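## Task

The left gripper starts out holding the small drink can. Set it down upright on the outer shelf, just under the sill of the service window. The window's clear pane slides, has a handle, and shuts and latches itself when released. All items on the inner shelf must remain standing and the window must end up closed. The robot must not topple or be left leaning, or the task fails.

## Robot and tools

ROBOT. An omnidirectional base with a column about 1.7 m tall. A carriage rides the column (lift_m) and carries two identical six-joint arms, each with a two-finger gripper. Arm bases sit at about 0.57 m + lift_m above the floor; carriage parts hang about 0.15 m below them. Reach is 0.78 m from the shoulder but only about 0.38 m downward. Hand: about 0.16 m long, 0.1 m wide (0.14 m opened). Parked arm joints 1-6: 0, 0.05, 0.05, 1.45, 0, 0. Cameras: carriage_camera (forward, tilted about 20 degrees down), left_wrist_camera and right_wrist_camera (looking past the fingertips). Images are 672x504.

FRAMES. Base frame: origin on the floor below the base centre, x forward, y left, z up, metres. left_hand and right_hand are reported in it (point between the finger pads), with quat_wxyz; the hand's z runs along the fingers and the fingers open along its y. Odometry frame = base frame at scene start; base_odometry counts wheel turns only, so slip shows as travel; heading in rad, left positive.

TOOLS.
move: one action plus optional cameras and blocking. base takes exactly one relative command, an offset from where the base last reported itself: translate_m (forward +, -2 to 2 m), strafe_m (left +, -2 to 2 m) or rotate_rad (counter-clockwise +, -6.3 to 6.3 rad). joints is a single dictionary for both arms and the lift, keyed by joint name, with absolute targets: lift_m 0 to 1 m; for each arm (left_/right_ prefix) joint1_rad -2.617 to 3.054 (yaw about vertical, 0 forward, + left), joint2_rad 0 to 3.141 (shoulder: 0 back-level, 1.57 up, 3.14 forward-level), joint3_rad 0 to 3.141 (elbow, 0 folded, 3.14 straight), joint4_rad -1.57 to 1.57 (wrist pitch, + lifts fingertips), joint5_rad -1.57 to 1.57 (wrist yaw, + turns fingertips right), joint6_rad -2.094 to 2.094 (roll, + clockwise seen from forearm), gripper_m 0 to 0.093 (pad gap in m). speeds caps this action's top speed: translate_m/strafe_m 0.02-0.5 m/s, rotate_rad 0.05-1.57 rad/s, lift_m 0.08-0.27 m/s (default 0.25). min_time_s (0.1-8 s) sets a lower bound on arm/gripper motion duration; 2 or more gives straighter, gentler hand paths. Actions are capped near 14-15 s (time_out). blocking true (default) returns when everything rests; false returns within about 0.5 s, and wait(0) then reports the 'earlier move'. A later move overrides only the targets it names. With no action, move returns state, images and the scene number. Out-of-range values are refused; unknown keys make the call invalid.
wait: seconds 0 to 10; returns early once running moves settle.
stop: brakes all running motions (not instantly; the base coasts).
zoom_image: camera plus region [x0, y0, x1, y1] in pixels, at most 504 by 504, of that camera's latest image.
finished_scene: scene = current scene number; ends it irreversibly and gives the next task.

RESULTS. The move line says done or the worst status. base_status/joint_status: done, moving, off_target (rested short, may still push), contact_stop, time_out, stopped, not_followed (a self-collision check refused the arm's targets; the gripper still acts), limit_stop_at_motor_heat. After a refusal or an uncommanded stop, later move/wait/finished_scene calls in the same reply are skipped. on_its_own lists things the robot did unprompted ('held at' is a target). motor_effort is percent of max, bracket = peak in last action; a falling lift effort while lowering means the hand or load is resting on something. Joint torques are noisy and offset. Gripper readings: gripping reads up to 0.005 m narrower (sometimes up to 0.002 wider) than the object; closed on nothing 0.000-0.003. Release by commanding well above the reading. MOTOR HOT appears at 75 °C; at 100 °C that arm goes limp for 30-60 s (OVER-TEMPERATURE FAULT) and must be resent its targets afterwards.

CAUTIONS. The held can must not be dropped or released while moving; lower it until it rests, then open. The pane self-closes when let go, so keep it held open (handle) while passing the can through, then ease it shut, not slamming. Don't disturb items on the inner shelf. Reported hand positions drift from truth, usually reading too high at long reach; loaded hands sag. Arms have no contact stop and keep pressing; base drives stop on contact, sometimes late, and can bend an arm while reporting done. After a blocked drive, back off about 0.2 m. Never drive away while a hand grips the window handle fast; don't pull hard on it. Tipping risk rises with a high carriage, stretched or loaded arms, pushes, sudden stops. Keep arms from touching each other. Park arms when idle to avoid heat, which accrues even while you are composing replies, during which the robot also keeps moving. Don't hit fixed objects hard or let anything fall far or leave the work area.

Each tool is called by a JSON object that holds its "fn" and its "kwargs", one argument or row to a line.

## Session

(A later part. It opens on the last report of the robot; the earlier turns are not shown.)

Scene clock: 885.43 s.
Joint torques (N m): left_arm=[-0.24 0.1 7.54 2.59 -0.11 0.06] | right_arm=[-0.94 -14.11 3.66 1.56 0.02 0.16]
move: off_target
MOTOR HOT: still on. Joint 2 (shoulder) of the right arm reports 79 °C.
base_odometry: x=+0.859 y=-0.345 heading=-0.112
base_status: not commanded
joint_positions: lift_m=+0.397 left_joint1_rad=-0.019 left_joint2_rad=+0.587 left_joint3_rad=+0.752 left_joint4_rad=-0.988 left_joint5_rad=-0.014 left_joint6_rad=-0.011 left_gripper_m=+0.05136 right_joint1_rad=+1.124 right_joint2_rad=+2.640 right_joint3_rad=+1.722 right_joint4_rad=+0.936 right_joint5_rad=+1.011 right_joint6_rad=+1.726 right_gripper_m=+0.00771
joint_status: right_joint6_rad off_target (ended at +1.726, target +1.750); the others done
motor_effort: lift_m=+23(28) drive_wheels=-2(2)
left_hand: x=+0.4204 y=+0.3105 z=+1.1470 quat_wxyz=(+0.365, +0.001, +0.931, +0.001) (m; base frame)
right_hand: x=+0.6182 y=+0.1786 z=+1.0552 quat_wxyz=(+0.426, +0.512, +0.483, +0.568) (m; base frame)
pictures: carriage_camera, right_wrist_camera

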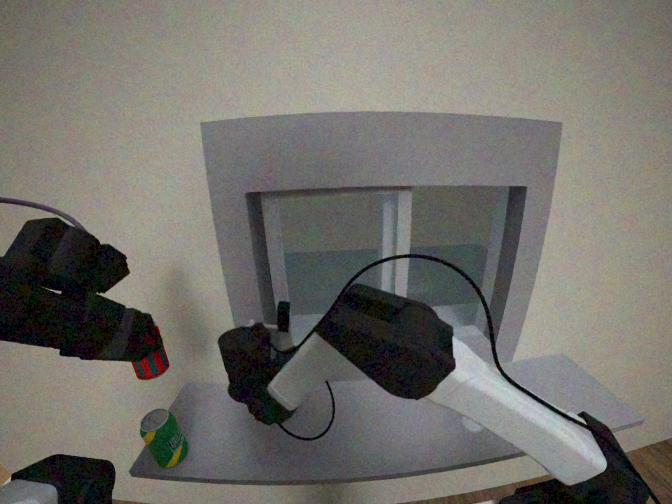

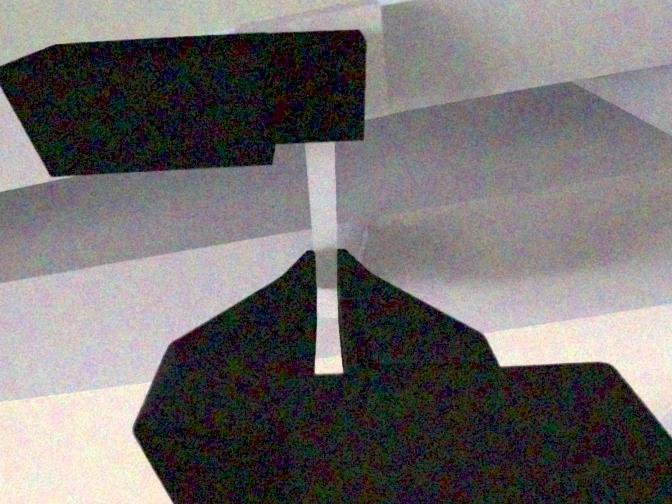

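{"fn": "move", "kwargs": {
  "joints": {"right_joint1_rad": 1.154, "right_joint2_rad": 2.745, "right_joint3_rad": 1.936, "right_joint4_rad": 0.812, "right_joint5_rad": 1.053, "right_joint6_rad": 1.72},
  "min_time_s": 1.5,
  "cameras": []
}}

{"fn": "move", "kwargs": {
  "joints": {"lift_m": 0.381, "right_joint6_rad": 1.55},
  "speeds": {"lift_m": 0.08},
  "min_time_s": 1.0,
  "cameras": ["right_wrist_camera", "carriage_camera"]
}}

Scene clock: 899.83 s.
Joint torques (N m): left_arm=[-0.21 0.2 7.56 2.56 -0.09 0.08] | right_arm=[0.43 -10.21 8.08 1.52 0.08 -0.12]
move: done
MOTOR HOT: still on. Joint 2 (shoulder) of the right arm reports 86 °C.
base_odometry: x=+0.859 y=-0.345 heading=-0.112
base_status: not commanded
joint_positions: lift_m=+0.397 left_joint1_rad=-0.019 left_joint2_rad=+0.587 left_joint3_rad=+0.752 left_joint4_rad=-0.988 left_joint5_rad=-0.014 left_joint6_rad=-0.011 left_gripper_m=+0.05136 right_joint1_rad=+1.147 right_joint2_rad=+2.721 right_joint3_rad=+1.907 right_joint4_rad=+0.826 right_joint5_rad=+1.043 right_joint6_rad=+1.724 right_gripper_m=+0.00771
joint_status: all done
motor_effort: lift_m=+26(28) drive_wheels=-2(2)
left_hand: x=+0.4204 y=+0.3105 z=+1.1470 quat_wxyz=(+0.365, +0.001, +0.931, +0.001) (m; base frame)
right_hand: x=+0.6178 y=+0.2046 z=+1.0562 quat_wxyz=(+0.430, +0.513, +0.483, +0.564) (m; base frame)
pictures: none
No camera images: "cameras" was empty.

Scene clock: 901.13 s.
Joint torques (N m): left_arm=[-0.1 0.14 7.42 2.6 -0.11 0.08] | right_arm=[0.36 -10.24 6.63 1.55 -0.06 -0.12]
move: done
MOTOR HOT: still on. Joint 2 (shoulder) of the right arm reports 86 °C.
base_odometry: x=+0.859 y=-0.345 heading=-0.112
base_status: not commanded
joint_positions: lift_m=+0.381 left_joint1_rad=-0.019 left_joint2_rad=+0.587 left_joint3_rad=+0.752 left_joint4_rad=-0.992 left_joint5_rad=-0.014 left_joint6_rad=-0.011 left_gripper_m=+0.05136 right_joint1_rad=+1.148 right_joint2_rad=+2.721 right_joint3_rad=+1.926 right_joint4_rad=+0.826 right_joint5_rad=+1.056 right_joint6_rad=+1.555 right_gripper_m=+0.00771
joint_status: all done
motor_effort: lift_m=+26(28) drive_wheels=-1(2)
left_hand: x=+0.4197 y=+0.3105 z=+1.1305 quat_wxyz=(+0.363, +0.001, +0.932, +0.001) (m; base frame)
right_hand: x=+0.6187 y=+0.2049 z=+1.0471 quat_wxyz=(+0.477, +0.476, +0.516, +0.529) (m; base frame)
pictures: carriage_camera, right_wrist_camera

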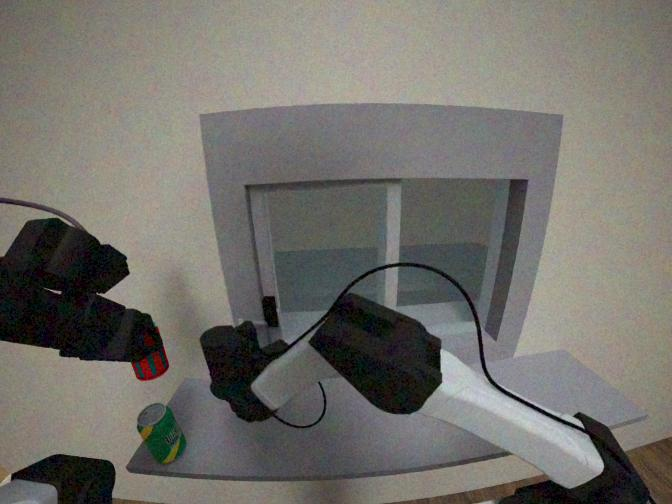

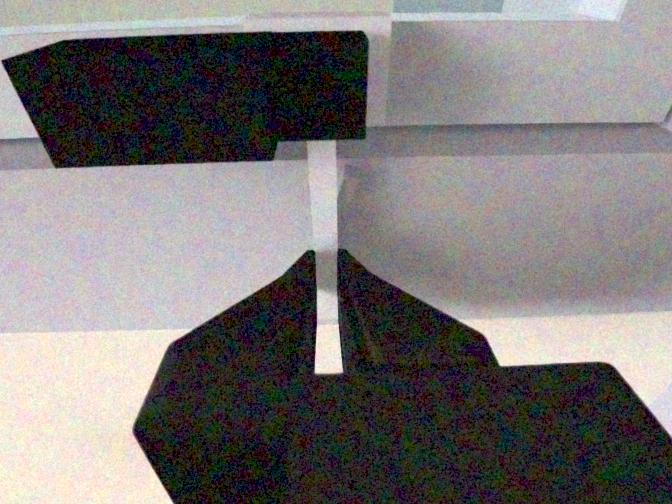

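{"fn": "move", "kwargs": {
  "joints": {"right_gripper_m": 0.05},
  "min_time_s": 0.6,
  "cameras": []
}}

{"fn": "move", "kwargs": {
  "joints": {"right_joint1_rad": 1.25, "right_joint2_rad": 2.48, "right_joint3_rad": 1.55, "right_joint4_rad": 0.93, "right_joint5_rad": 1.16, "right_joint6_rad": 1.55},
  "min_time_s": 1.5,
  "cameras": ["right_wrist_camera"]
}}

{"fn": "move", "kwargs": {
  "joints": {"right_joint1_rad": 0.4, "right_joint2_rad": 1.2, "right_joint3_rad": 0.6, "right_joint4_rad": 1.3, "right_joint5_rad": 0.4, "right_joint6_rad": 0.5},
  "min_time_s": 2.0,
  "cameras": []
}}

{"fn": "move", "kwargs": {
  "joints": {"right_joint1_rad": 0.0, "right_joint2_rad": 0.05, "right_joint3_rad": 0.05, "right_joint4_rad": 1.45, "right_joint5_rad": 0.0, "right_joint6_rad": 0.0},
  "min_time_s": 2.0,
  "cameras": ["carriage_camera", "left_wrist_camera"]
}}

Scene clock: 909.17 s.
Joint torques (N m): left_arm=[-0.21 0.09 7.53 2.63 -0.08 0.06] | right_arm=[0.36 -10.56 6.61 1.63 -0.06 -0.11]
move: done
MOTOR HOT: still on. Joint 2 (shoulder) of the right arm reports 85 °C.
base_odometry: x=+0.859 y=-0.345 heading=-0.112
base_status: not commanded
joint_positions: lift_m=+0.381 left_joint1_rad=-0.019 left_joint2_rad=+0.587 left_joint3_rad=+0.752 left_joint4_rad=-0.992 left_joint5_rad=-0.014 left_joint6_rad=-0.011 left_gripper_m=+0.05136 right_joint1_rad=+1.148 right_joint2_rad=+2.725 right_joint3_rad=+1.926 right_joint4_rad=+0.818 right_joint5_rad=+1.056 right_joint6_rad=+1.554 right_gripper_m=+0.04994
joint_status: all done
motor_effort: lift_m=+26(28) drive_wheels=-1(1)
left_hand: x=+0.4197 y=+0.3105 z=+1.1305 quat_wxyz=(+0.363, +0.001, +0.932, +0.001) (m; base frame)
right_hand: x=+0.6186 y=+0.2048 z=+1.0433 quat_wxyz=(+0.479, +0.474, +0.520, +0.525) (m; base frame)
pictures: none
No camera images: "cameras" was empty.

Scene clock: 910.97 s.
Joint torques (N m): left_arm=[-0.14 0.14 7.5 2.62 -0.1 0.07] | right_arm=[0.44 -14.53 4.12 1.77 0.08 -0.11]
move: done
MOTOR HOT: still on. Joint 2 (shoulder) of the right arm reports 87 °C.
base_odometry: x=+0.859 y=-0.345 heading=-0.112
base_status: not commanded
joint_positions: lift_m=+0.381 left_joint1_rad=-0.019 left_joint2_rad=+0.587 left_joint3_rad=+0.752 left_joint4_rad=-0.992 left_joint5_rad=-0.014 left_joint6_rad=-0.011 left_gripper_m=+0.05136 right_joint1_rad=+1.243 right_joint2_rad=+2.530 right_joint3_rad=+1.564 right_joint4_rad=+0.918 right_joint5_rad=+1.152 right_joint6_rad=+1.554 right_gripper_m=+0.04994
joint_status: all done
motor_effort: lift_m=+25(28) drive_wheels=-1(1)
left_hand: x=+0.4197 y=+0.3105 z=+1.1305 quat_wxyz=(+0.363, +0.001, +0.932, +0.001) (m; base frame)
right_hand: x=+0.5536 y=+0.1761 z=+1.0446 quat_wxyz=(+0.488, +0.465, +0.541, +0.503) (m; base frame)
pictures: right_wrist_camera

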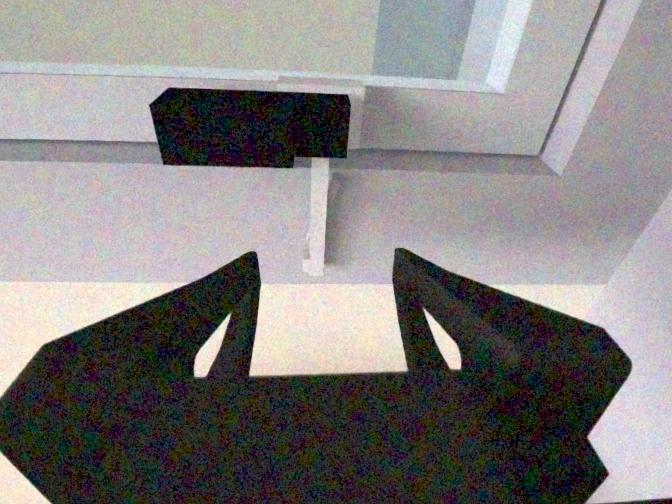

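Scene clock: 913.37 s.
Joint torques (N m): left_arm=[-0.05 0.18 7.47 2.61 -0.09 0.07] | right_arm=[-0.92 -3.62 4.74 1.44 -0.31 -0.14]
move: done
MOTOR HOT: still on. Joint 2 (shoulder) of the right arm reports 86 °C.
base_odometry: x=+0.859 y=-0.345 heading=-0.112
base_status: not commanded
joint_positions: lift_m=+0.381 left_joint1_rad=-0.019 left_joint2_rad=+0.587 left_joint3_rad=+0.752 left_joint4_rad=-0.992 left_joint5_rad=-0.014 left_joint6_rad=-0.011 left_gripper_m=+0.05136 right_joint1_rad=+0.408 right_joint2_rad=+1.214 right_joint3_rad=+0.615 right_joint4_rad=+1.290 right_joint5_rad=+0.409 right_joint6_rad=+0.510 right_gripper_m=+0.04995
joint_status: all done
motor_effort: lift_m=+23(28) drive_wheels=-1(2)
left_hand: x=+0.4198 y=+0.3105 z=+1.1305 quat_wxyz=(+0.364, +0.001, +0.932, +0.001) (m; base frame)
right_hand: x=+0.5630 y=-0.2388 z=+1.3749 quat_wxyz=(+0.832, +0.205, +0.407, +0.315) (m; base frame)
pictures: none
No camera images: "cameras" was empty.

Scene clock: 915.67 s.
Joint torques (N m): left_arm=[-0.17 0.13 7.47 2.63 -0.11 0.06] | right_arm=[-0.98 2.69 3.82 -0.24 -0.14 -0.05]
move: done
MOTOR HOT: still on. Joint 2 (shoulder) of the right arm reports 84 °C.
base_odometry: x=+0.859 y=-0.345 heading=-0.112
base_status: not commanded
joint_positions: lift_m=+0.381 left_joint1_rad=-0.019 left_joint2_rad=+0.587 left_joint3_rad=+0.752 left_joint4_rad=-0.992 left_joint5_rad=-0.014 left_joint6_rad=-0.011 left_gripper_m=+0.05136 right_joint1_rad=+0.009 right_joint2_rad=+0.059 right_joint3_rad=+0.064 right_joint4_rad=+1.442 right_joint5_rad=+0.009 right_joint6_rad=+0.011 right_gripper_m=+0.04995
joint_status: all done
motor_effort: lift_m=+26(28) drive_wheels=-1(1)
left_hand: x=+0.4198 y=+0.3105 z=+1.1305 quat_wxyz=(+0.364, +0.001, +0.932, +0.001) (m; base frame)
right_hand: x=+0.2515 y=-0.3131 z=+1.3901 quat_wxyz=(+0.998, +0.004, +0.062, +0.010) (m; base frame)
pictures: carriage_camera, left_wrist_camera

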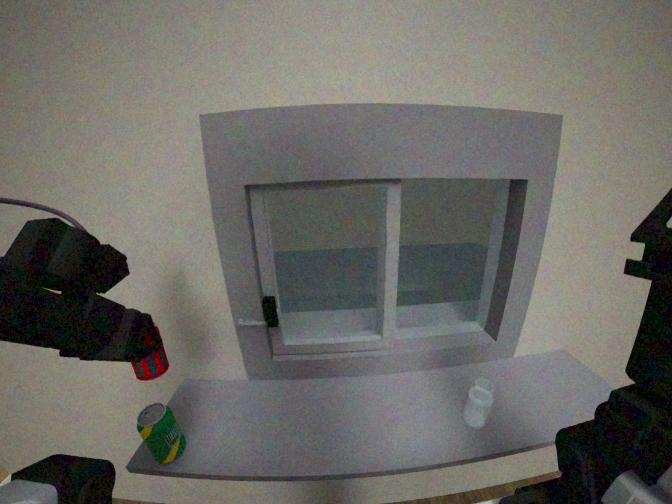

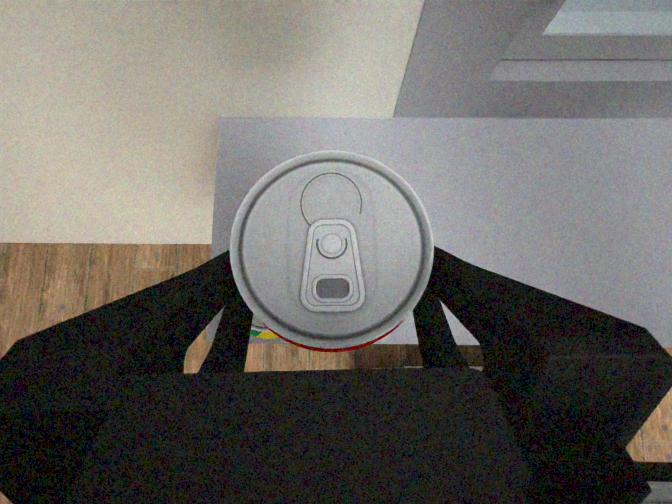

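{"fn": "move", "kwargs": {
  "cameras": ["all"]
}}

Scene clock: 1004.57 s.
Joint torques (N m): left_arm=[-0.16 0.09 7.51 2.62 -0.11 0.06] | right_arm=[-0.96 2.67 3.84 -0.25 -0.12 -0.09]
MOTOR HOT: cleared for the motors of the right arm.
base_odometry: x=+0.859 y=-0.345 heading=-0.112
base_status: not commanded
joint_positions: lift_m=+0.381 left_joint1_rad=-0.019 left_joint2_rad=+0.587 left_joint3_rad=+0.752 left_joint4_rad=-0.992 left_joint5_rad=-0.014 left_joint6_rad=-0.011 left_gripper_m=+0.05136 right_joint1_rad=+0.009 right_joint2_rad=+0.059 right_joint3_rad=+0.064 right_joint4_rad=+1.442 right_joint5_rad=+0.008 right_joint6_rad=+0.010 right_gripper_m=+0.04995
joint_status: all done
motor_effort: lift_m=+25(28) drive_wheels=-1(1)
left_hand: x=+0.4198 y=+0.3105 z=+1.1305 quat_wxyz=(+0.364, +0.001, +0.932, +0.001) (m; base frame)
right_hand: x=+0.2515 y=-0.3130 z=+1.3901 quat_wxyz=(+0.998, +0.004, +0.062, +0.009) (m; base frame)
pictures: carriage_camera, left_wrist_camera, right_wrist_camera

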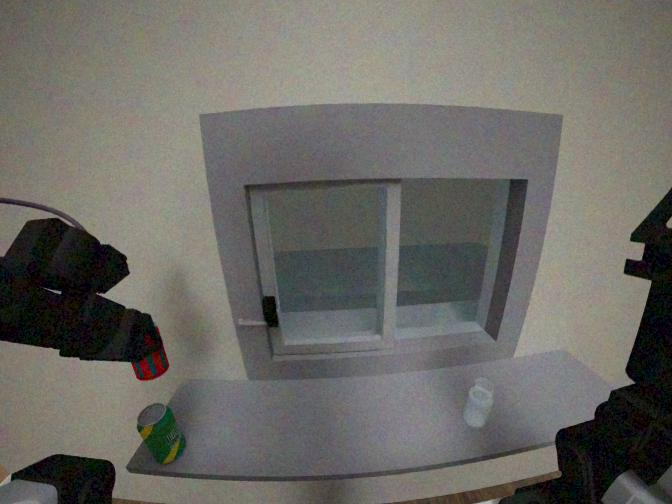

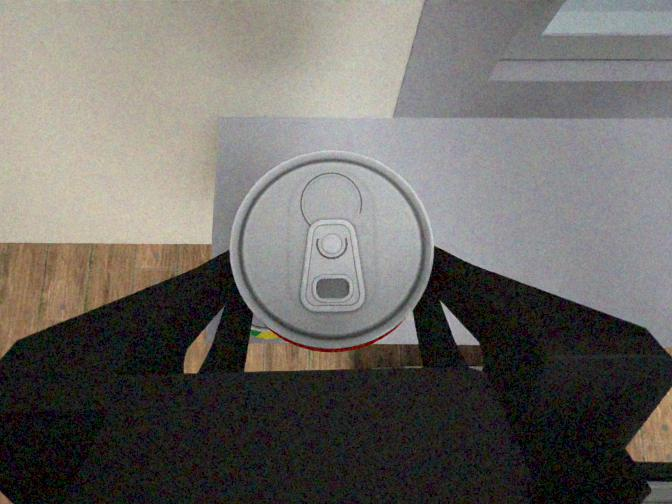

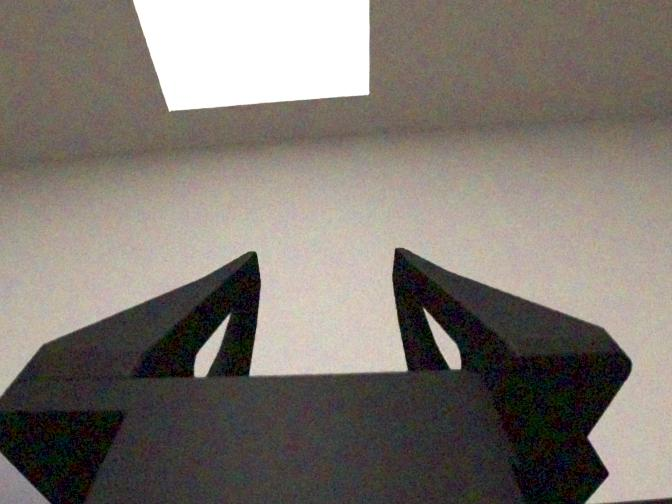

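{"fn": "zoom_image", "kwargs": {
  "camera": "carriage_camera",
  "region": [220, 160, 540, 400]
}}

Scaled by 1.575 from the camera's 672x504 image, which has a finer 960x720 frame.

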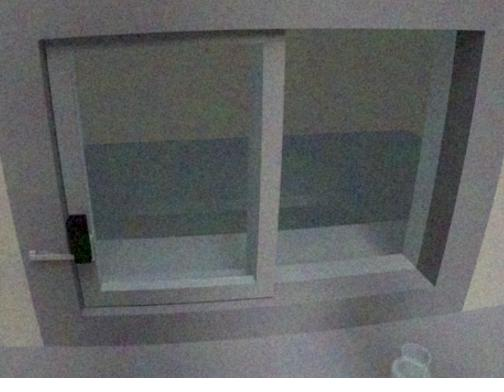

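{"fn": "zoom_image", "kwargs": {
  "camera": "left_wrist_camera",
  "region": [204, 126, 460, 376]
}}

{"fn": "zoom_image", "kwargs": {
  "camera": "carriage_camera",
  "region": [80, 290, 220, 480]
}}

Scaled by 1.969 from the camera's 672x504 image, which has a finer 960x720 frame.

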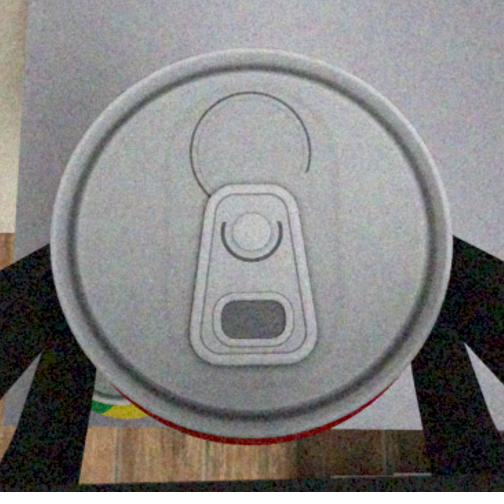

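Scaled by 2.653 from the camera's 672x504 image, which has a finer 960x720 frame.

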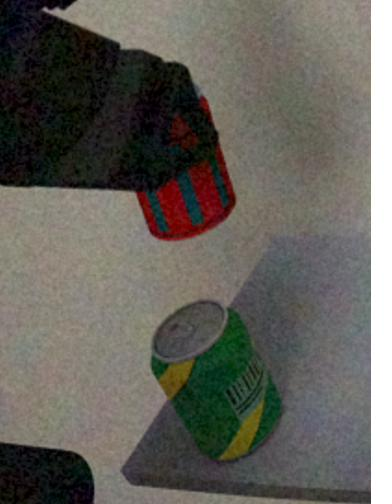

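{"fn": "zoom_image", "kwargs": {
  "camera": "carriage_camera",
  "region": [110, 310, 190, 390]
}}

Scaled by 6.300 from the camera's 672x504 image, which has a finer 960x720 frame.

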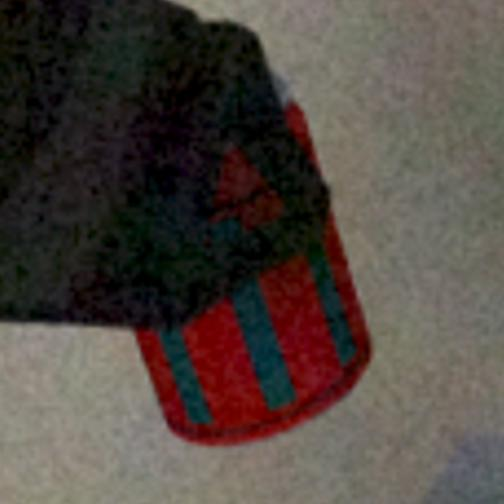

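{"fn": "zoom_image", "kwargs": {
  "camera": "carriage_camera",
  "region": [380, 270, 520, 375]
}}

{"fn": "zoom_image", "kwargs": {
  "camera": "carriage_camera",
  "region": [225, 270, 395, 385]
}}

Scaled by 3.600 from the camera's 672x504 image, which has a finer 960x720 frame.

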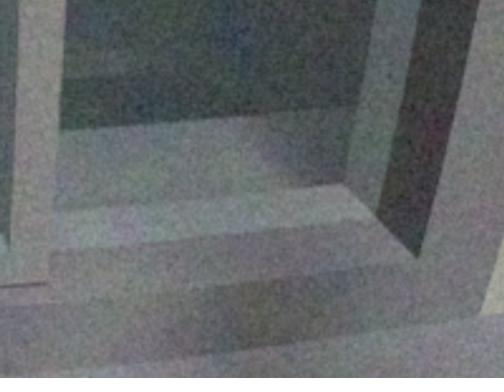

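Scaled by 2.965 from the camera's 672x504 image, which has a finer 960x720 frame.

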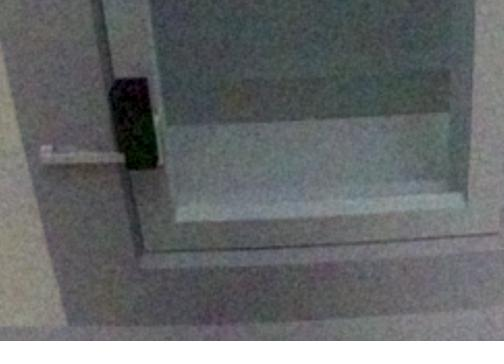

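{"fn": "move", "kwargs": {
  "joints": {"lift_m": 0.62},
  "cameras": ["carriage_camera", "left_wrist_camera"]
}}

{"fn": "zoom_image", "kwargs": {
  "camera": "carriage_camera",
  "region": [380, 270, 520, 410]
}}

{"fn": "zoom_image", "kwargs": {
  "camera": "carriage_camera",
  "region": [230, 270, 400, 440]
}}

Scene clock: 1239.77 s.
Joint torques (N m): left_arm=[-0.17 0.14 7.51 2.57 -0.08 0.08] | right_arm=[-0.96 2.93 4.19 -0.27 -0.11 -0.08]
move: done
base_odometry: x=+0.859 y=-0.345 heading=-0.112
base_status: not commanded
joint_positions: lift_m=+0.620 left_joint1_rad=-0.019 left_joint2_rad=+0.587 left_joint3_rad=+0.753 left_joint4_rad=-0.984 left_joint5_rad=-0.014 left_joint6_rad=-0.011 left_gripper_m=+0.05136 right_joint1_rad=+0.009 right_joint2_rad=+0.056 right_joint3_rad=+0.059 right_joint4_rad=+1.444 right_joint5_rad=+0.007 right_joint6_rad=+0.008 right_gripper_m=+0.04995
joint_status: all done
motor_effort: lift_m=+24(30) drive_wheels=-2(2)
left_hand: x=+0.4212 y=+0.3105 z=+1.3711 quat_wxyz=(+0.368, +0.001, +0.930, +0.001) (m; base frame)
right_hand: x=+0.2518 y=-0.3128 z=+1.6279 quat_wxyz=(+0.998, +0.003, +0.062, +0.009) (m; base frame)
pictures: carriage_camera, left_wrist_camera

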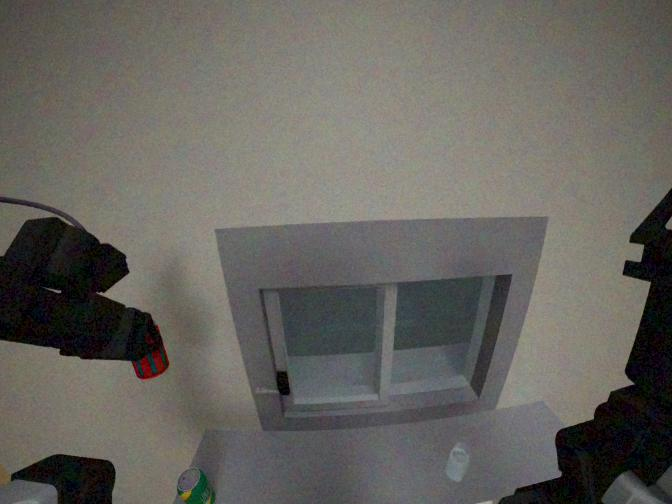

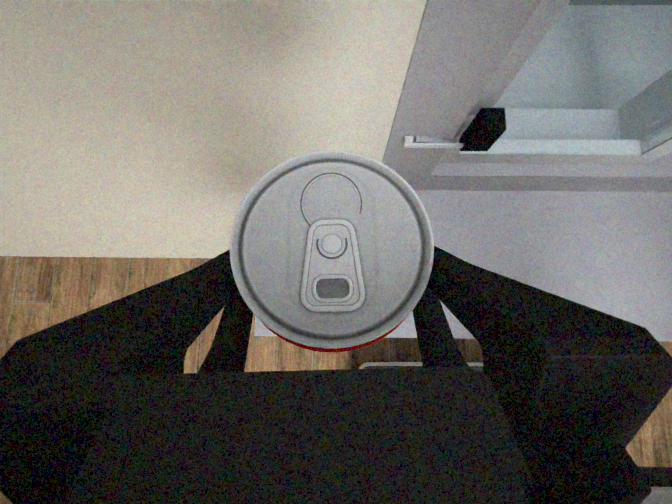

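Scaled by 3.600 from the camera's 672x504 image, which has a finer 960x720 frame.

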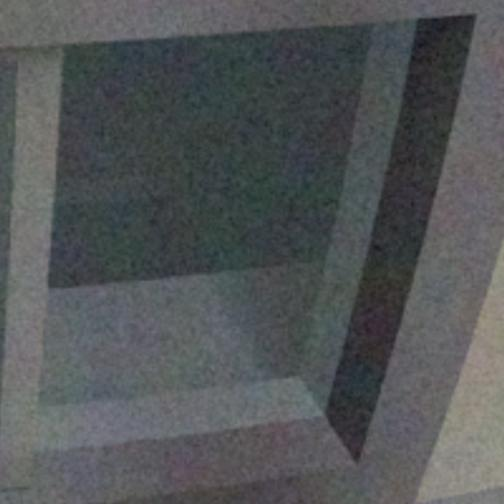

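Scaled by 2.965 from the camera's 672x504 image, which has a finer 960x720 frame.

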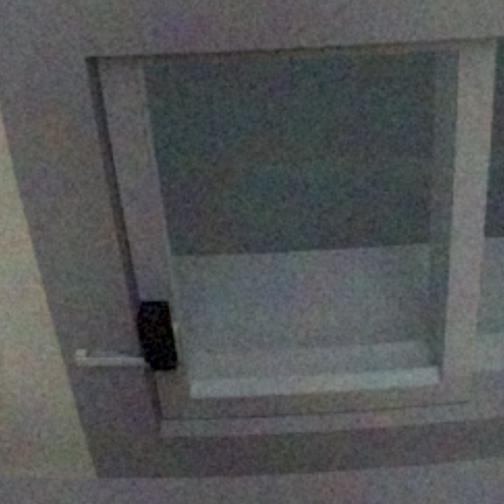

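{"fn": "move", "kwargs": {
  "joints": {"lift_m": 0.397, "left_joint1_rad": -0.867, "left_joint2_rad": 1.718, "left_joint3_rad": 1.047, "left_joint4_rad": -0.292, "left_joint5_rad": -0.592, "left_joint6_rad": -0.676},
  "min_time_s": 3,
  "cameras": ["carriage_camera", "left_wrist_camera"]
}}

Scene clock: 1302.93 s.
Joint torques (N m): left_arm=[-0.77 -5.9 8.24 2.12 -0.83 -0.06] | right_arm=[-0.96 2.93 4.23 -0.27 -0.11 -0.08]
move: off_target
base_odometry: x=+0.859 y=-0.345 heading=-0.112
base_status: not commanded
joint_positions: lift_m=+0.397 left_joint1_rad=-0.861 left_joint2_rad=+1.713 left_joint3_rad=+1.015 left_joint4_rad=-0.329 left_joint5_rad=-0.558 left_joint6_rad=-0.662 left_gripper_m=+0.05136 right_joint1_rad=+0.009 right_joint2_rad=+0.056 right_joint3_rad=+0.059 right_joint4_rad=+1.444 right_joint5_rad=+0.006 right_joint6_rad=+0.008 right_gripper_m=+0.04995
joint_status: left_joint5_rad off_target (ended at -0.559, target -0.592); the others done
motor_effort: lift_m=+26(29) drive_wheels=-1(2)
left_hand: x=+0.5492 y=+0.0698 z=+1.0433 quat_wxyz=(+0.370, +0.018, +0.929, +0.014) (m; base frame)
right_hand: x=+0.2516 y=-0.3126 z=+1.4048 quat_wxyz=(+0.998, +0.003, +0.062, +0.009) (m; base frame)
pictures: carriage_camera, left_wrist_camera

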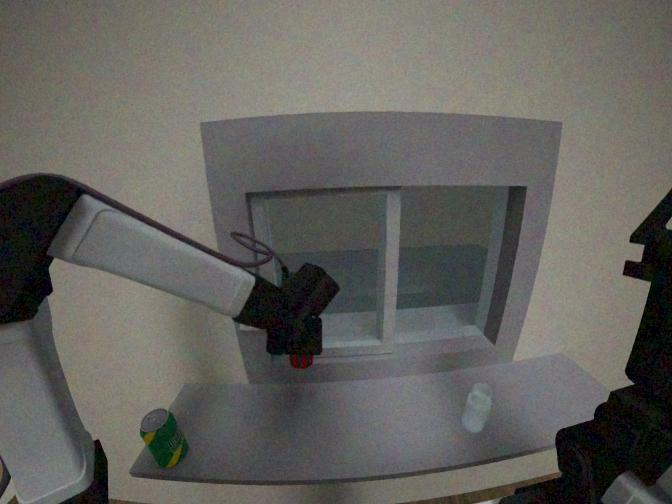

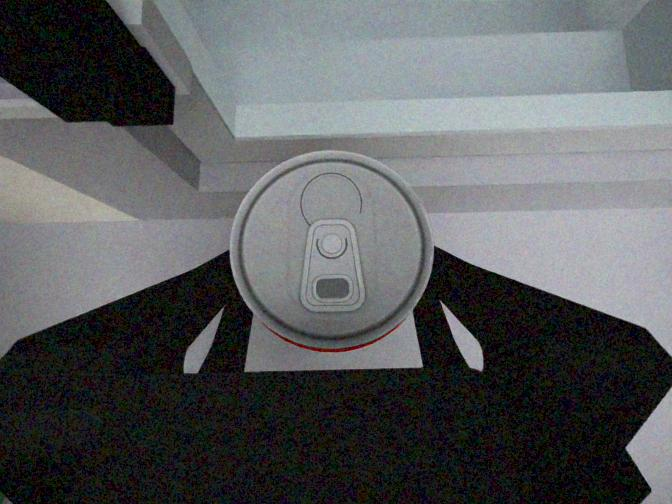

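{"fn": "move", "kwargs": {
  "joints": {"lift_m": 0.381, "left_joint1_rad": -0.012, "left_joint2_rad": 0.56, "left_joint3_rad": 0.73, "left_joint4_rad": -1.0, "left_joint5_rad": -0.005, "left_joint6_rad": 0.0, "right_joint1_rad": 0.4, "right_joint2_rad": 1.2, "right_joint3_rad": 0.6, "right_joint4_rad": 1.3, "right_joint5_rad": 0.4, "right_joint6_rad": 0.5, "right_gripper_m": 0.045},
  "min_time_s": 2.5
}}

{"fn": "move", "kwargs": {
  "joints": {"right_joint1_rad": 1.25, "right_joint2_rad": 2.48, "right_joint3_rad": 1.55, "right_joint4_rad": 0.93, "right_joint5_rad": 1.16, "right_joint6_rad": 1.55},
  "min_time_s": 2
}}

{"fn": "move", "kwargs": {
  "joints": {"lift_m": 0.382, "right_joint1_rad": 1.1416, "right_joint2_rad": 2.727, "right_joint3_rad": 1.926, "right_joint4_rad": 0.825, "right_joint5_rad": 1.0426, "right_joint6_rad": 1.57},
  "min_time_s": 2
}}

{"fn": "move", "kwargs": {
  "joints": {"right_gripper_m": 0.003},
  "cameras": ["carriage_camera", "right_wrist_camera"]
}}

Scene clock: 1355.20 s.
Joint torques (N m): left_arm=[0.51 0.01 5.82 2.44 0.08 0.23] | right_arm=[0.58 -1.78 8.59 1.29 -0.09 0.07]
move: done
base_odometry: x=+0.859 y=-0.345 heading=-0.112
base_status: not commanded
joint_positions: lift_m=+0.381 left_joint1_rad=-0.019 left_joint2_rad=+0.569 left_joint3_rad=+0.726 left_joint4_rad=-1.029 left_joint5_rad=-0.022 left_joint6_rad=-0.014 left_gripper_m=+0.05136 right_joint1_rad=+0.391 right_joint2_rad=+1.192 right_joint3_rad=+0.568 right_joint4_rad=+1.305 right_joint5_rad=+0.392 right_joint6_rad=+0.490 right_gripper_m=+0.04508
joint_status: all done
motor_effort: lift_m=+25(29) drive_wheels=-1(2)
left_hand: x=+0.4095 y=+0.3120 z=+1.1173 quat_wxyz=(+0.342, -0.001, +0.940, +0.004) (m; base frame)
right_hand: x=+0.5583 y=-0.2442 z=+1.3658 quat_wxyz=(+0.837, +0.196, +0.413, +0.302) (m; base frame)
pictures: none

Scene clock: 1357.60 s.
Joint torques (N m): left_arm=[0.54 0.12 5.89 2.48 0.06 0.19] | right_arm=[0.24 -9.42 7.72 1.58 0.14 0.01]
move: done
base_odometry: x=+0.859 y=-0.345 heading=-0.112
base_status: not commanded
joint_positions: lift_m=+0.381 left_joint1_rad=-0.019 left_joint2_rad=+0.568 left_joint3_rad=+0.726 left_joint4_rad=-1.033 left_joint5_rad=-0.016 left_joint6_rad=-0.012 left_gripper_m=+0.05136 right_joint1_rad=+1.245 right_joint2_rad=+2.465 right_joint3_rad=+1.521 right_joint4_rad=+0.935 right_joint5_rad=+1.151 right_joint6_rad=+1.539 right_gripper_m=+0.04506
joint_status: all done
motor_effort: lift_m=+26(29) drive_wheels=-1(2)
left_hand: x=+0.4087 y=+0.3111 z=+1.1168 quat_wxyz=(+0.341, +0.001, +0.940, +0.002) (m; base frame)
right_hand: x=+0.5504 y=+0.1709 z=+1.0681 quat_wxyz=(+0.485, +0.466, +0.533, +0.513) (m; base frame)
pictures: none

Scene clock: 1359.90 s.
Joint torques (N m): left_arm=[0.49 0.09 6.04 2.43 0.06 0.2] | right_arm=[-0.84 -10.4 8.35 1.61 -0.11 0.02]
move: done
base_odometry: x=+0.859 y=-0.345 heading=-0.112
base_status: not commanded
joint_positions: lift_m=+0.382 left_joint1_rad=-0.019 left_joint2_rad=+0.568 left_joint3_rad=+0.725 left_joint4_rad=-1.034 left_joint5_rad=-0.016 left_joint6_rad=-0.012 left_gripper_m=+0.05136 right_joint1_rad=+1.150 right_joint2_rad=+2.706 right_joint3_rad=+1.895 right_joint4_rad=+0.832 right_joint5_rad=+1.051 right_joint6_rad=+1.561 right_gripper_m=+0.04506
joint_status: all done
motor_effort: lift_m=+26(28) drive_wheels=-1(2)
left_hand: x=+0.4085 y=+0.3111 z=+1.1173 quat_wxyz=(+0.340, +0.001, +0.940, +0.002) (m; base frame)
right_hand: x=+0.6158 y=+0.2032 z=+1.0465 quat_wxyz=(+0.475, +0.474, +0.519, +0.529) (m; base frame)
pictures: none

Scene clock: 1360.47 s.
Joint torques (N m): left_arm=[0.53 0.05 5.96 2.47 0.02 0.2] | right_arm=[-0.94 -10.44 8.12 1.6 -0.11 0.01]
move: done
base_odometry: x=+0.859 y=-0.345 heading=-0.112
base_status: not commanded
joint_positions: lift_m=+0.382 left_joint1_rad=-0.019 left_joint2_rad=+0.568 left_joint3_rad=+0.725 left_joint4_rad=-1.034 left_joint5_rad=-0.016 left_joint6_rad=-0.012 left_gripper_m=+0.05136 right_joint1_rad=+1.150 right_joint2_rad=+2.707 right_joint3_rad=+1.897 right_joint4_rad=+0.834 right_joint5_rad=+1.052 right_joint6_rad=+1.563 right_gripper_m=+0.00550
joint_status: all done
motor_effort: lift_m=+24(27) drive_wheels=-1(1)
left_hand: x=+0.4085 y=+0.3111 z=+1.1173 quat_wxyz=(+0.340, +0.001, +0.940, +0.002) (m; base frame)
right_hand: x=+0.6160 y=+0.2034 z=+1.0476 quat_wxyz=(+0.474, +0.475, +0.517, +0.530) (m; base frame)
pictures: carriage_camera, right_wrist_camera

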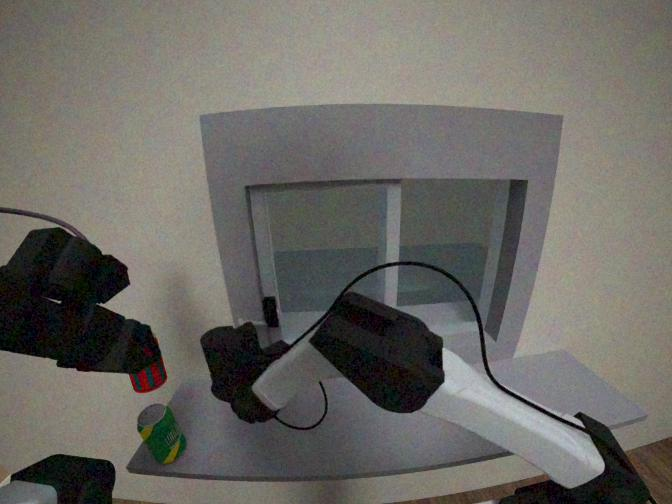

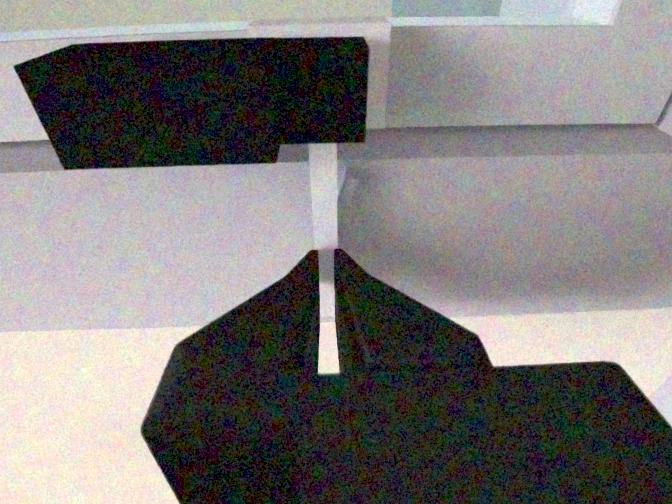

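{"fn": "move", "kwargs": {
  "joints": {"lift_m": 0.397, "right_joint6_rad": 1.72, "right_gripper_m": 0.002},
  "min_time_s": 1,
  "cameras": ["right_wrist_camera"]
}}

Scene clock: 1364.90 s.
Joint torques (N m): left_arm=[0.5 0.08 6.42 2.43 0.03 0.21] | right_arm=[-0.98 -11.36 8.09 1.7 -0.09 0.02]
move: done
base_odometry: x=+0.859 y=-0.345 heading=-0.112
base_status: not commanded
joint_positions: lift_m=+0.397 left_joint1_rad=-0.019 left_joint2_rad=+0.568 left_joint3_rad=+0.720 left_joint4_rad=-1.033 left_joint5_rad=-0.016 left_joint6_rad=-0.012 left_gripper_m=+0.05136 right_joint1_rad=+1.151 right_joint2_rad=+2.720 right_joint3_rad=+1.897 right_joint4_rad=+0.826 right_joint5_rad=+1.049 right_joint6_rad=+1.709 right_gripper_m=+0.00211
joint_status: all done
motor_effort: lift_m=+27(29) drive_wheels=-1(2)
left_hand: x=+0.4081 y=+0.3111 z=+1.1304 quat_wxyz=(+0.338, +0.001, +0.941, +0.002) (m; base frame)
right_hand: x=+0.6150 y=+0.2042 z=+1.0529 quat_wxyz=(+0.436, +0.509, +0.490, +0.558) (m; base frame)
pictures: right_wrist_camera

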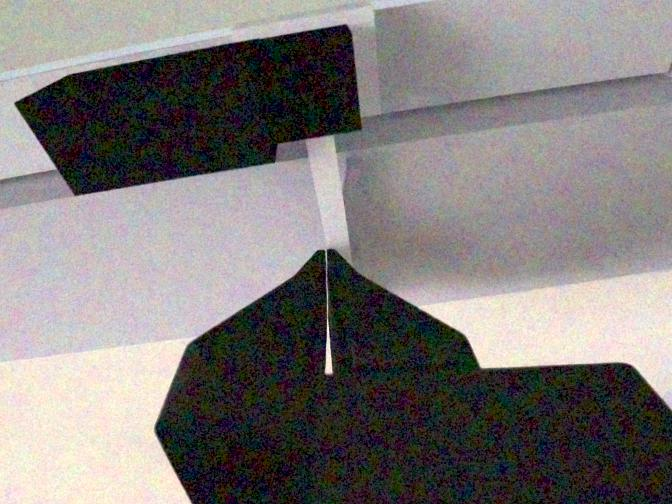

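{"fn": "move", "kwargs": {
  "joints": {"lift_m": 0.382, "right_joint6_rad": 1.57, "right_gripper_m": 0.045},
  "min_time_s": 0.8
}}

{"fn": "move", "kwargs": {
  "joints": {"right_joint1_rad": 1.138, "right_joint2_rad": 2.742, "right_joint3_rad": 1.955, "right_joint4_rad": 0.812, "right_joint5_rad": 1.039, "right_joint6_rad": 1.57},
  "min_time_s": 1
}}

{"fn": "move", "kwargs": {
  "joints": {"right_gripper_m": 0.003},
  "cameras": ["right_wrist_camera"]
}}

Scene clock: 1378.33 s.
Joint torques (N m): left_arm=[0.53 0.13 6.52 2.49 0.01 0.19] | right_arm=[-0.98 -11.84 7.57 1.85 -0.06 -0.14]
move: done
base_odometry: x=+0.859 y=-0.345 heading=-0.112
base_status: not commanded
joint_positions: lift_m=+0.382 left_joint1_rad=-0.019 left_joint2_rad=+0.568 left_joint3_rad=+0.718 left_joint4_rad=-1.040 left_joint5_rad=-0.016 left_joint6_rad=-0.012 left_gripper_m=+0.05136 right_joint1_rad=+1.151 right_joint2_rad=+2.724 right_joint3_rad=+1.904 right_joint4_rad=+0.812 right_joint5_rad=+1.047 right_joint6_rad=+1.581 right_gripper_m=+0.04491
joint_status: all done
motor_effort: lift_m=+28(28) drive_wheels=-1(2)
left_hand: x=+0.4066 y=+0.3111 z=+1.1135 quat_wxyz=(+0.334, +0.001, +0.943, +0.002) (m; base frame)
right_hand: x=+0.6153 y=+0.2053 z=+1.0357 quat_wxyz=(+0.471, +0.475, +0.526, +0.525) (m; base frame)
pictures: none

Scene clock: 1379.63 s.
Joint torques (N m): left_arm=[0.62 0.14 6.6 2.5 0.06 0.21] | right_arm=[-1.31 -10.99 8.94 1.82 -0.06 -0.16]
move: done
base_odometry: x=+0.859 y=-0.345 heading=-0.112
base_status: not commanded
joint_positions: lift_m=+0.382 left_joint1_rad=-0.019 left_joint2_rad=+0.568 left_joint3_rad=+0.718 left_joint4_rad=-1.040 left_joint5_rad=-0.016 left_joint6_rad=-0.012 left_gripper_m=+0.05136 right_joint1_rad=+1.151 right_joint2_rad=+2.728 right_joint3_rad=+1.916 right_joint4_rad=+0.801 right_joint5_rad=+1.047 right_joint6_rad=+1.580 right_gripper_m=+0.04491
joint_status: all done
motor_effort: lift_m=+27(29) drive_wheels=-1(1)
left_hand: x=+0.4066 y=+0.3111 z=+1.1135 quat_wxyz=(+0.334, +0.001, +0.943, +0.002) (m; base frame)
right_hand: x=+0.6159 y=+0.2068 z=+1.0364 quat_wxyz=(+0.472, +0.474, +0.527, +0.524) (m; base frame)
pictures: none

Scene clock: 1380.20 s.
Joint torques (N m): left_arm=[0.64 0.06 6.69 2.51 0.06 0.22] | right_arm=[-0.94 -11 8.4 1.82 -0.07 -0.15]
move: done
base_odometry: x=+0.859 y=-0.345 heading=-0.112
base_status: not commanded
joint_positions: lift_m=+0.382 left_joint1_rad=-0.019 left_joint2_rad=+0.568 left_joint3_rad=+0.718 left_joint4_rad=-1.040 left_joint5_rad=-0.016 left_joint6_rad=-0.012 left_gripper_m=+0.05136 right_joint1_rad=+1.147 right_joint2_rad=+2.728 right_joint3_rad=+1.923 right_joint4_rad=+0.802 right_joint5_rad=+1.045 right_joint6_rad=+1.579 right_gripper_m=+0.00308
joint_status: all done
motor_effort: lift_m=+27(29) drive_wheels=-1(1)
left_hand: x=+0.4066 y=+0.3111 z=+1.1135 quat_wxyz=(+0.334, +0.001, +0.943, +0.002) (m; base frame)
right_hand: x=+0.6184 y=+0.2063 z=+1.0390 quat_wxyz=(+0.472, +0.475, +0.524, +0.526) (m; base frame)
pictures: right_wrist_camera

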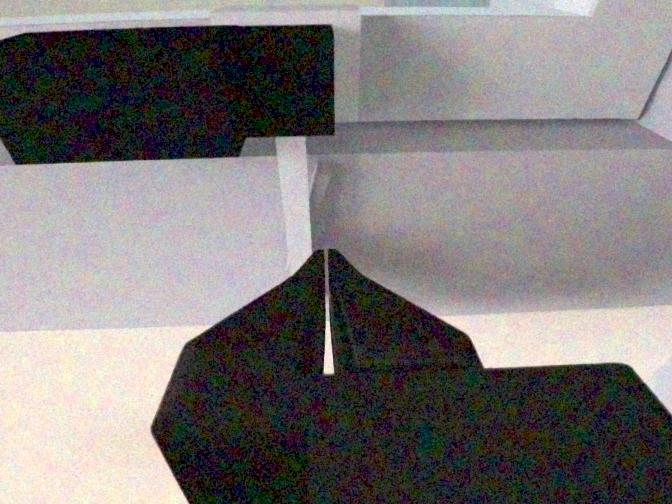

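{"fn": "move", "kwargs": {
  "joints": {"right_joint1_rad": 1.17, "right_joint2_rad": 2.68, "right_joint3_rad": 1.82, "right_joint4_rad": 0.87, "right_joint5_rad": 1.07, "right_joint6_rad": 1.57},
  "min_time_s": 0.8
}}

{"fn": "move", "kwargs": {
  "joints": {"right_gripper_m": 0.045, "lift_m": 0.386}
}}

{"fn": "move", "kwargs": {
  "joints": {"right_joint1_rad": 1.139, "right_joint2_rad": 2.735, "right_joint3_rad": 1.95, "right_joint4_rad": 0.826, "right_joint5_rad": 1.04, "right_joint6_rad": 1.57},
  "min_time_s": 1,
  "cameras": ["right_wrist_camera"]
}}

Scene clock: 1392.67 s.
Joint torques (N m): left_arm=[0.46 0.18 6.63 2.48 0.04 0.19] | right_arm=[0.46 -15.35 4.38 1.85 0.13 -0.15]
move: done
base_odometry: x=+0.859 y=-0.345 heading=-0.112
base_status: not commanded
joint_positions: lift_m=+0.382 left_joint1_rad=-0.019 left_joint2_rad=+0.568 left_joint3_rad=+0.718 left_joint4_rad=-1.040 left_joint5_rad=-0.016 left_joint6_rad=-0.012 left_gripper_m=+0.05136 right_joint1_rad=+1.163 right_joint2_rad=+2.728 right_joint3_rad=+1.834 right_joint4_rad=+0.856 right_joint5_rad=+1.061 right_joint6_rad=+1.579 right_gripper_m=+0.00308
joint_status: all done
motor_effort: lift_m=+27(27) drive_wheels=-1(1)
left_hand: x=+0.4066 y=+0.3111 z=+1.1135 quat_wxyz=(+0.334, +0.001, +0.943, +0.002) (m; base frame)
right_hand: x=+0.6057 y=+0.1975 z=+1.0151 quat_wxyz=(+0.476, +0.472, +0.535, +0.514) (m; base frame)
pictures: none

Scene clock: 1393.23 s.
Joint torques (N m): left_arm=[0.68 0.28 6.57 2.47 0.04 0.2] | right_arm=[0.47 -15.01 4.66 1.77 0.07 -0.15]
move: done
base_odometry: x=+0.859 y=-0.345 heading=-0.112
base_status: not commanded
joint_positions: lift_m=+0.386 left_joint1_rad=-0.019 left_joint2_rad=+0.568 left_joint3_rad=+0.718 left_joint4_rad=-1.037 left_joint5_rad=-0.016 left_joint6_rad=-0.012 left_gripper_m=+0.05136 right_joint1_rad=+1.163 right_joint2_rad=+2.722 right_joint3_rad=+1.831 right_joint4_rad=+0.864 right_joint5_rad=+1.063 right_joint6_rad=+1.578 right_gripper_m=+0.04491
joint_status: all done
motor_effort: lift_m=+26(28) drive_wheels=-1(2)
left_hand: x=+0.4073 y=+0.3111 z=+1.1182 quat_wxyz=(+0.336, +0.001, +0.942, +0.002) (m; base frame)
right_hand: x=+0.6056 y=+0.1971 z=+1.0226 quat_wxyz=(+0.476, +0.473, +0.532, +0.517) (m; base frame)
pictures: none

Scene clock: 1394.53 s.
Joint torques (N m): left_arm=[0.62 0.1 6.49 2.5 0.05 0.18] | right_arm=[-0.79 -11.08 8.32 1.68 -0.11 -0.15]
move: done
base_odometry: x=+0.859 y=-0.345 heading=-0.112
base_status: not commanded
joint_positions: lift_m=+0.386 left_joint1_rad=-0.019 left_joint2_rad=+0.568 left_joint3_rad=+0.718 left_joint4_rad=-1.037 left_joint5_rad=-0.016 left_joint6_rad=-0.012 left_gripper_m=+0.05136 right_joint1_rad=+1.146 right_joint2_rad=+2.722 right_joint3_rad=+1.919 right_joint4_rad=+0.833 right_joint5_rad=+1.048 right_joint6_rad=+1.578 right_gripper_m=+0.04491
joint_status: all done
motor_effort: lift_m=+26(27) drive_wheels=-1(1)
left_hand: x=+0.4073 y=+0.3111 z=+1.1182 quat_wxyz=(+0.336, +0.001, +0.942, +0.002) (m; base frame)
right_hand: x=+0.6189 y=+0.2048 z=+1.0501 quat_wxyz=(+0.470, +0.480, +0.512, +0.536) (m; base frame)
pictures: right_wrist_camera

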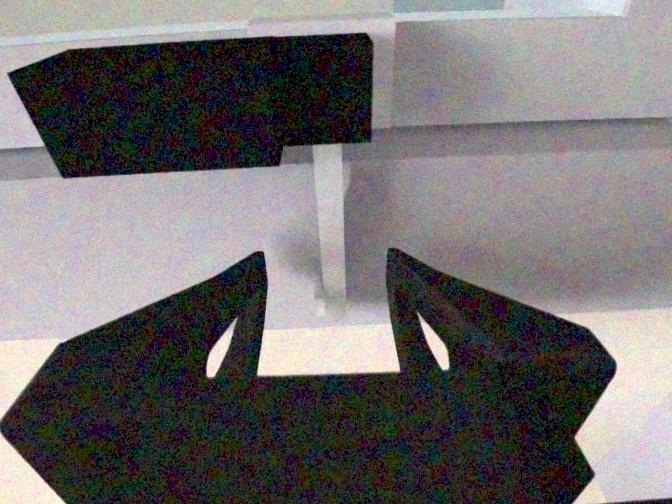

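{"fn": "move", "kwargs": {
  "joints": {"right_gripper_m": 0.003}
}}

{"fn": "move", "kwargs": {
  "joints": {"lift_m": 0.4, "right_joint6_rad": 1.72},
  "min_time_s": 1,
  "cameras": ["right_wrist_camera"]
}}

Scene clock: 1398.33 s.
Joint torques (N m): left_arm=[0.58 0.23 6.58 2.46 0.06 0.21] | right_arm=[-0.81 -11.08 8.32 1.66 -0.1 -0.14]
move: off_target
base_odometry: x=+0.859 y=-0.345 heading=-0.112
base_status: not commanded
joint_positions: lift_m=+0.386 left_joint1_rad=-0.019 left_joint2_rad=+0.568 left_joint3_rad=+0.718 left_joint4_rad=-1.037 left_joint5_rad=-0.016 left_joint6_rad=-0.012 left_gripper_m=+0.05136 right_joint1_rad=+1.146 right_joint2_rad=+2.722 right_joint3_rad=+1.919 right_joint4_rad=+0.829 right_joint5_rad=+1.047 right_joint6_rad=+1.577 right_gripper_m=+0.00743
joint_status: right_gripper_m off_target (ended at +0.00745, target +0.00300)
motor_effort: lift_m=+26(27) drive_wheels=-1(1)
left_hand: x=+0.4073 y=+0.3111 z=+1.1182 quat_wxyz=(+0.336, +0.001, +0.942, +0.002) (m; base frame)
right_hand: x=+0.6189 y=+0.2050 z=+1.0494 quat_wxyz=(+0.470, +0.479, +0.514, +0.534) (m; base frame)
pictures: none

Scene clock: 1399.63 s.
Joint torques (N m): left_arm=[0.58 0.1 6.65 2.47 0.04 0.22] | right_arm=[-0.81 -12 8.28 1.98 -0.05 0.28]
move: off_target
base_odometry: x=+0.859 y=-0.345 heading=-0.112
base_status: not commanded
joint_positions: lift_m=+0.400 left_joint1_rad=-0.019 left_joint2_rad=+0.568 left_joint3_rad=+0.718 left_joint4_rad=-1.034 left_joint5_rad=-0.016 left_joint6_rad=-0.012 left_gripper_m=+0.05136 right_joint1_rad=+1.146 right_joint2_rad=+2.734 right_joint3_rad=+1.919 right_joint4_rad=+0.801 right_joint5_rad=+1.044 right_joint6_rad=+1.684 right_gripper_m=+0.00743
joint_status: right_joint6_rad off_target (ended at +1.684, target +1.720); the others done
motor_effort: lift_m=+25(29) drive_wheels=-1(2)
left_hand: x=+0.4077 y=+0.3111 z=+1.1323 quat_wxyz=(+0.337, +0.001, +0.942, +0.002) (m; base frame)
right_hand: x=+0.6187 y=+0.2052 z=+1.0514 quat_wxyz=(+0.445, +0.502, +0.502, +0.546) (m; base frame)
pictures: right_wrist_camera

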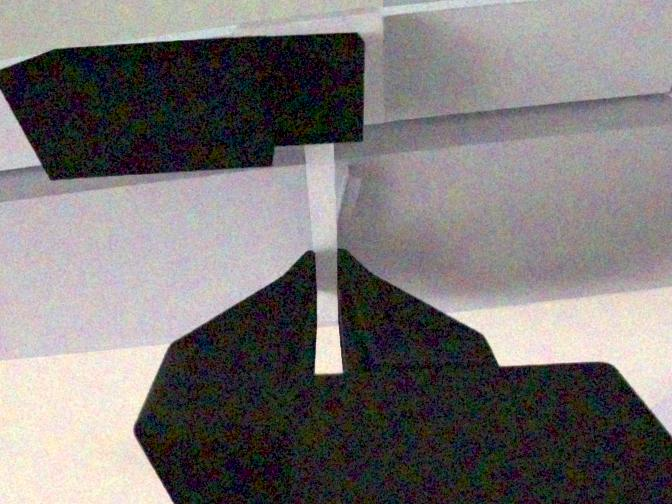

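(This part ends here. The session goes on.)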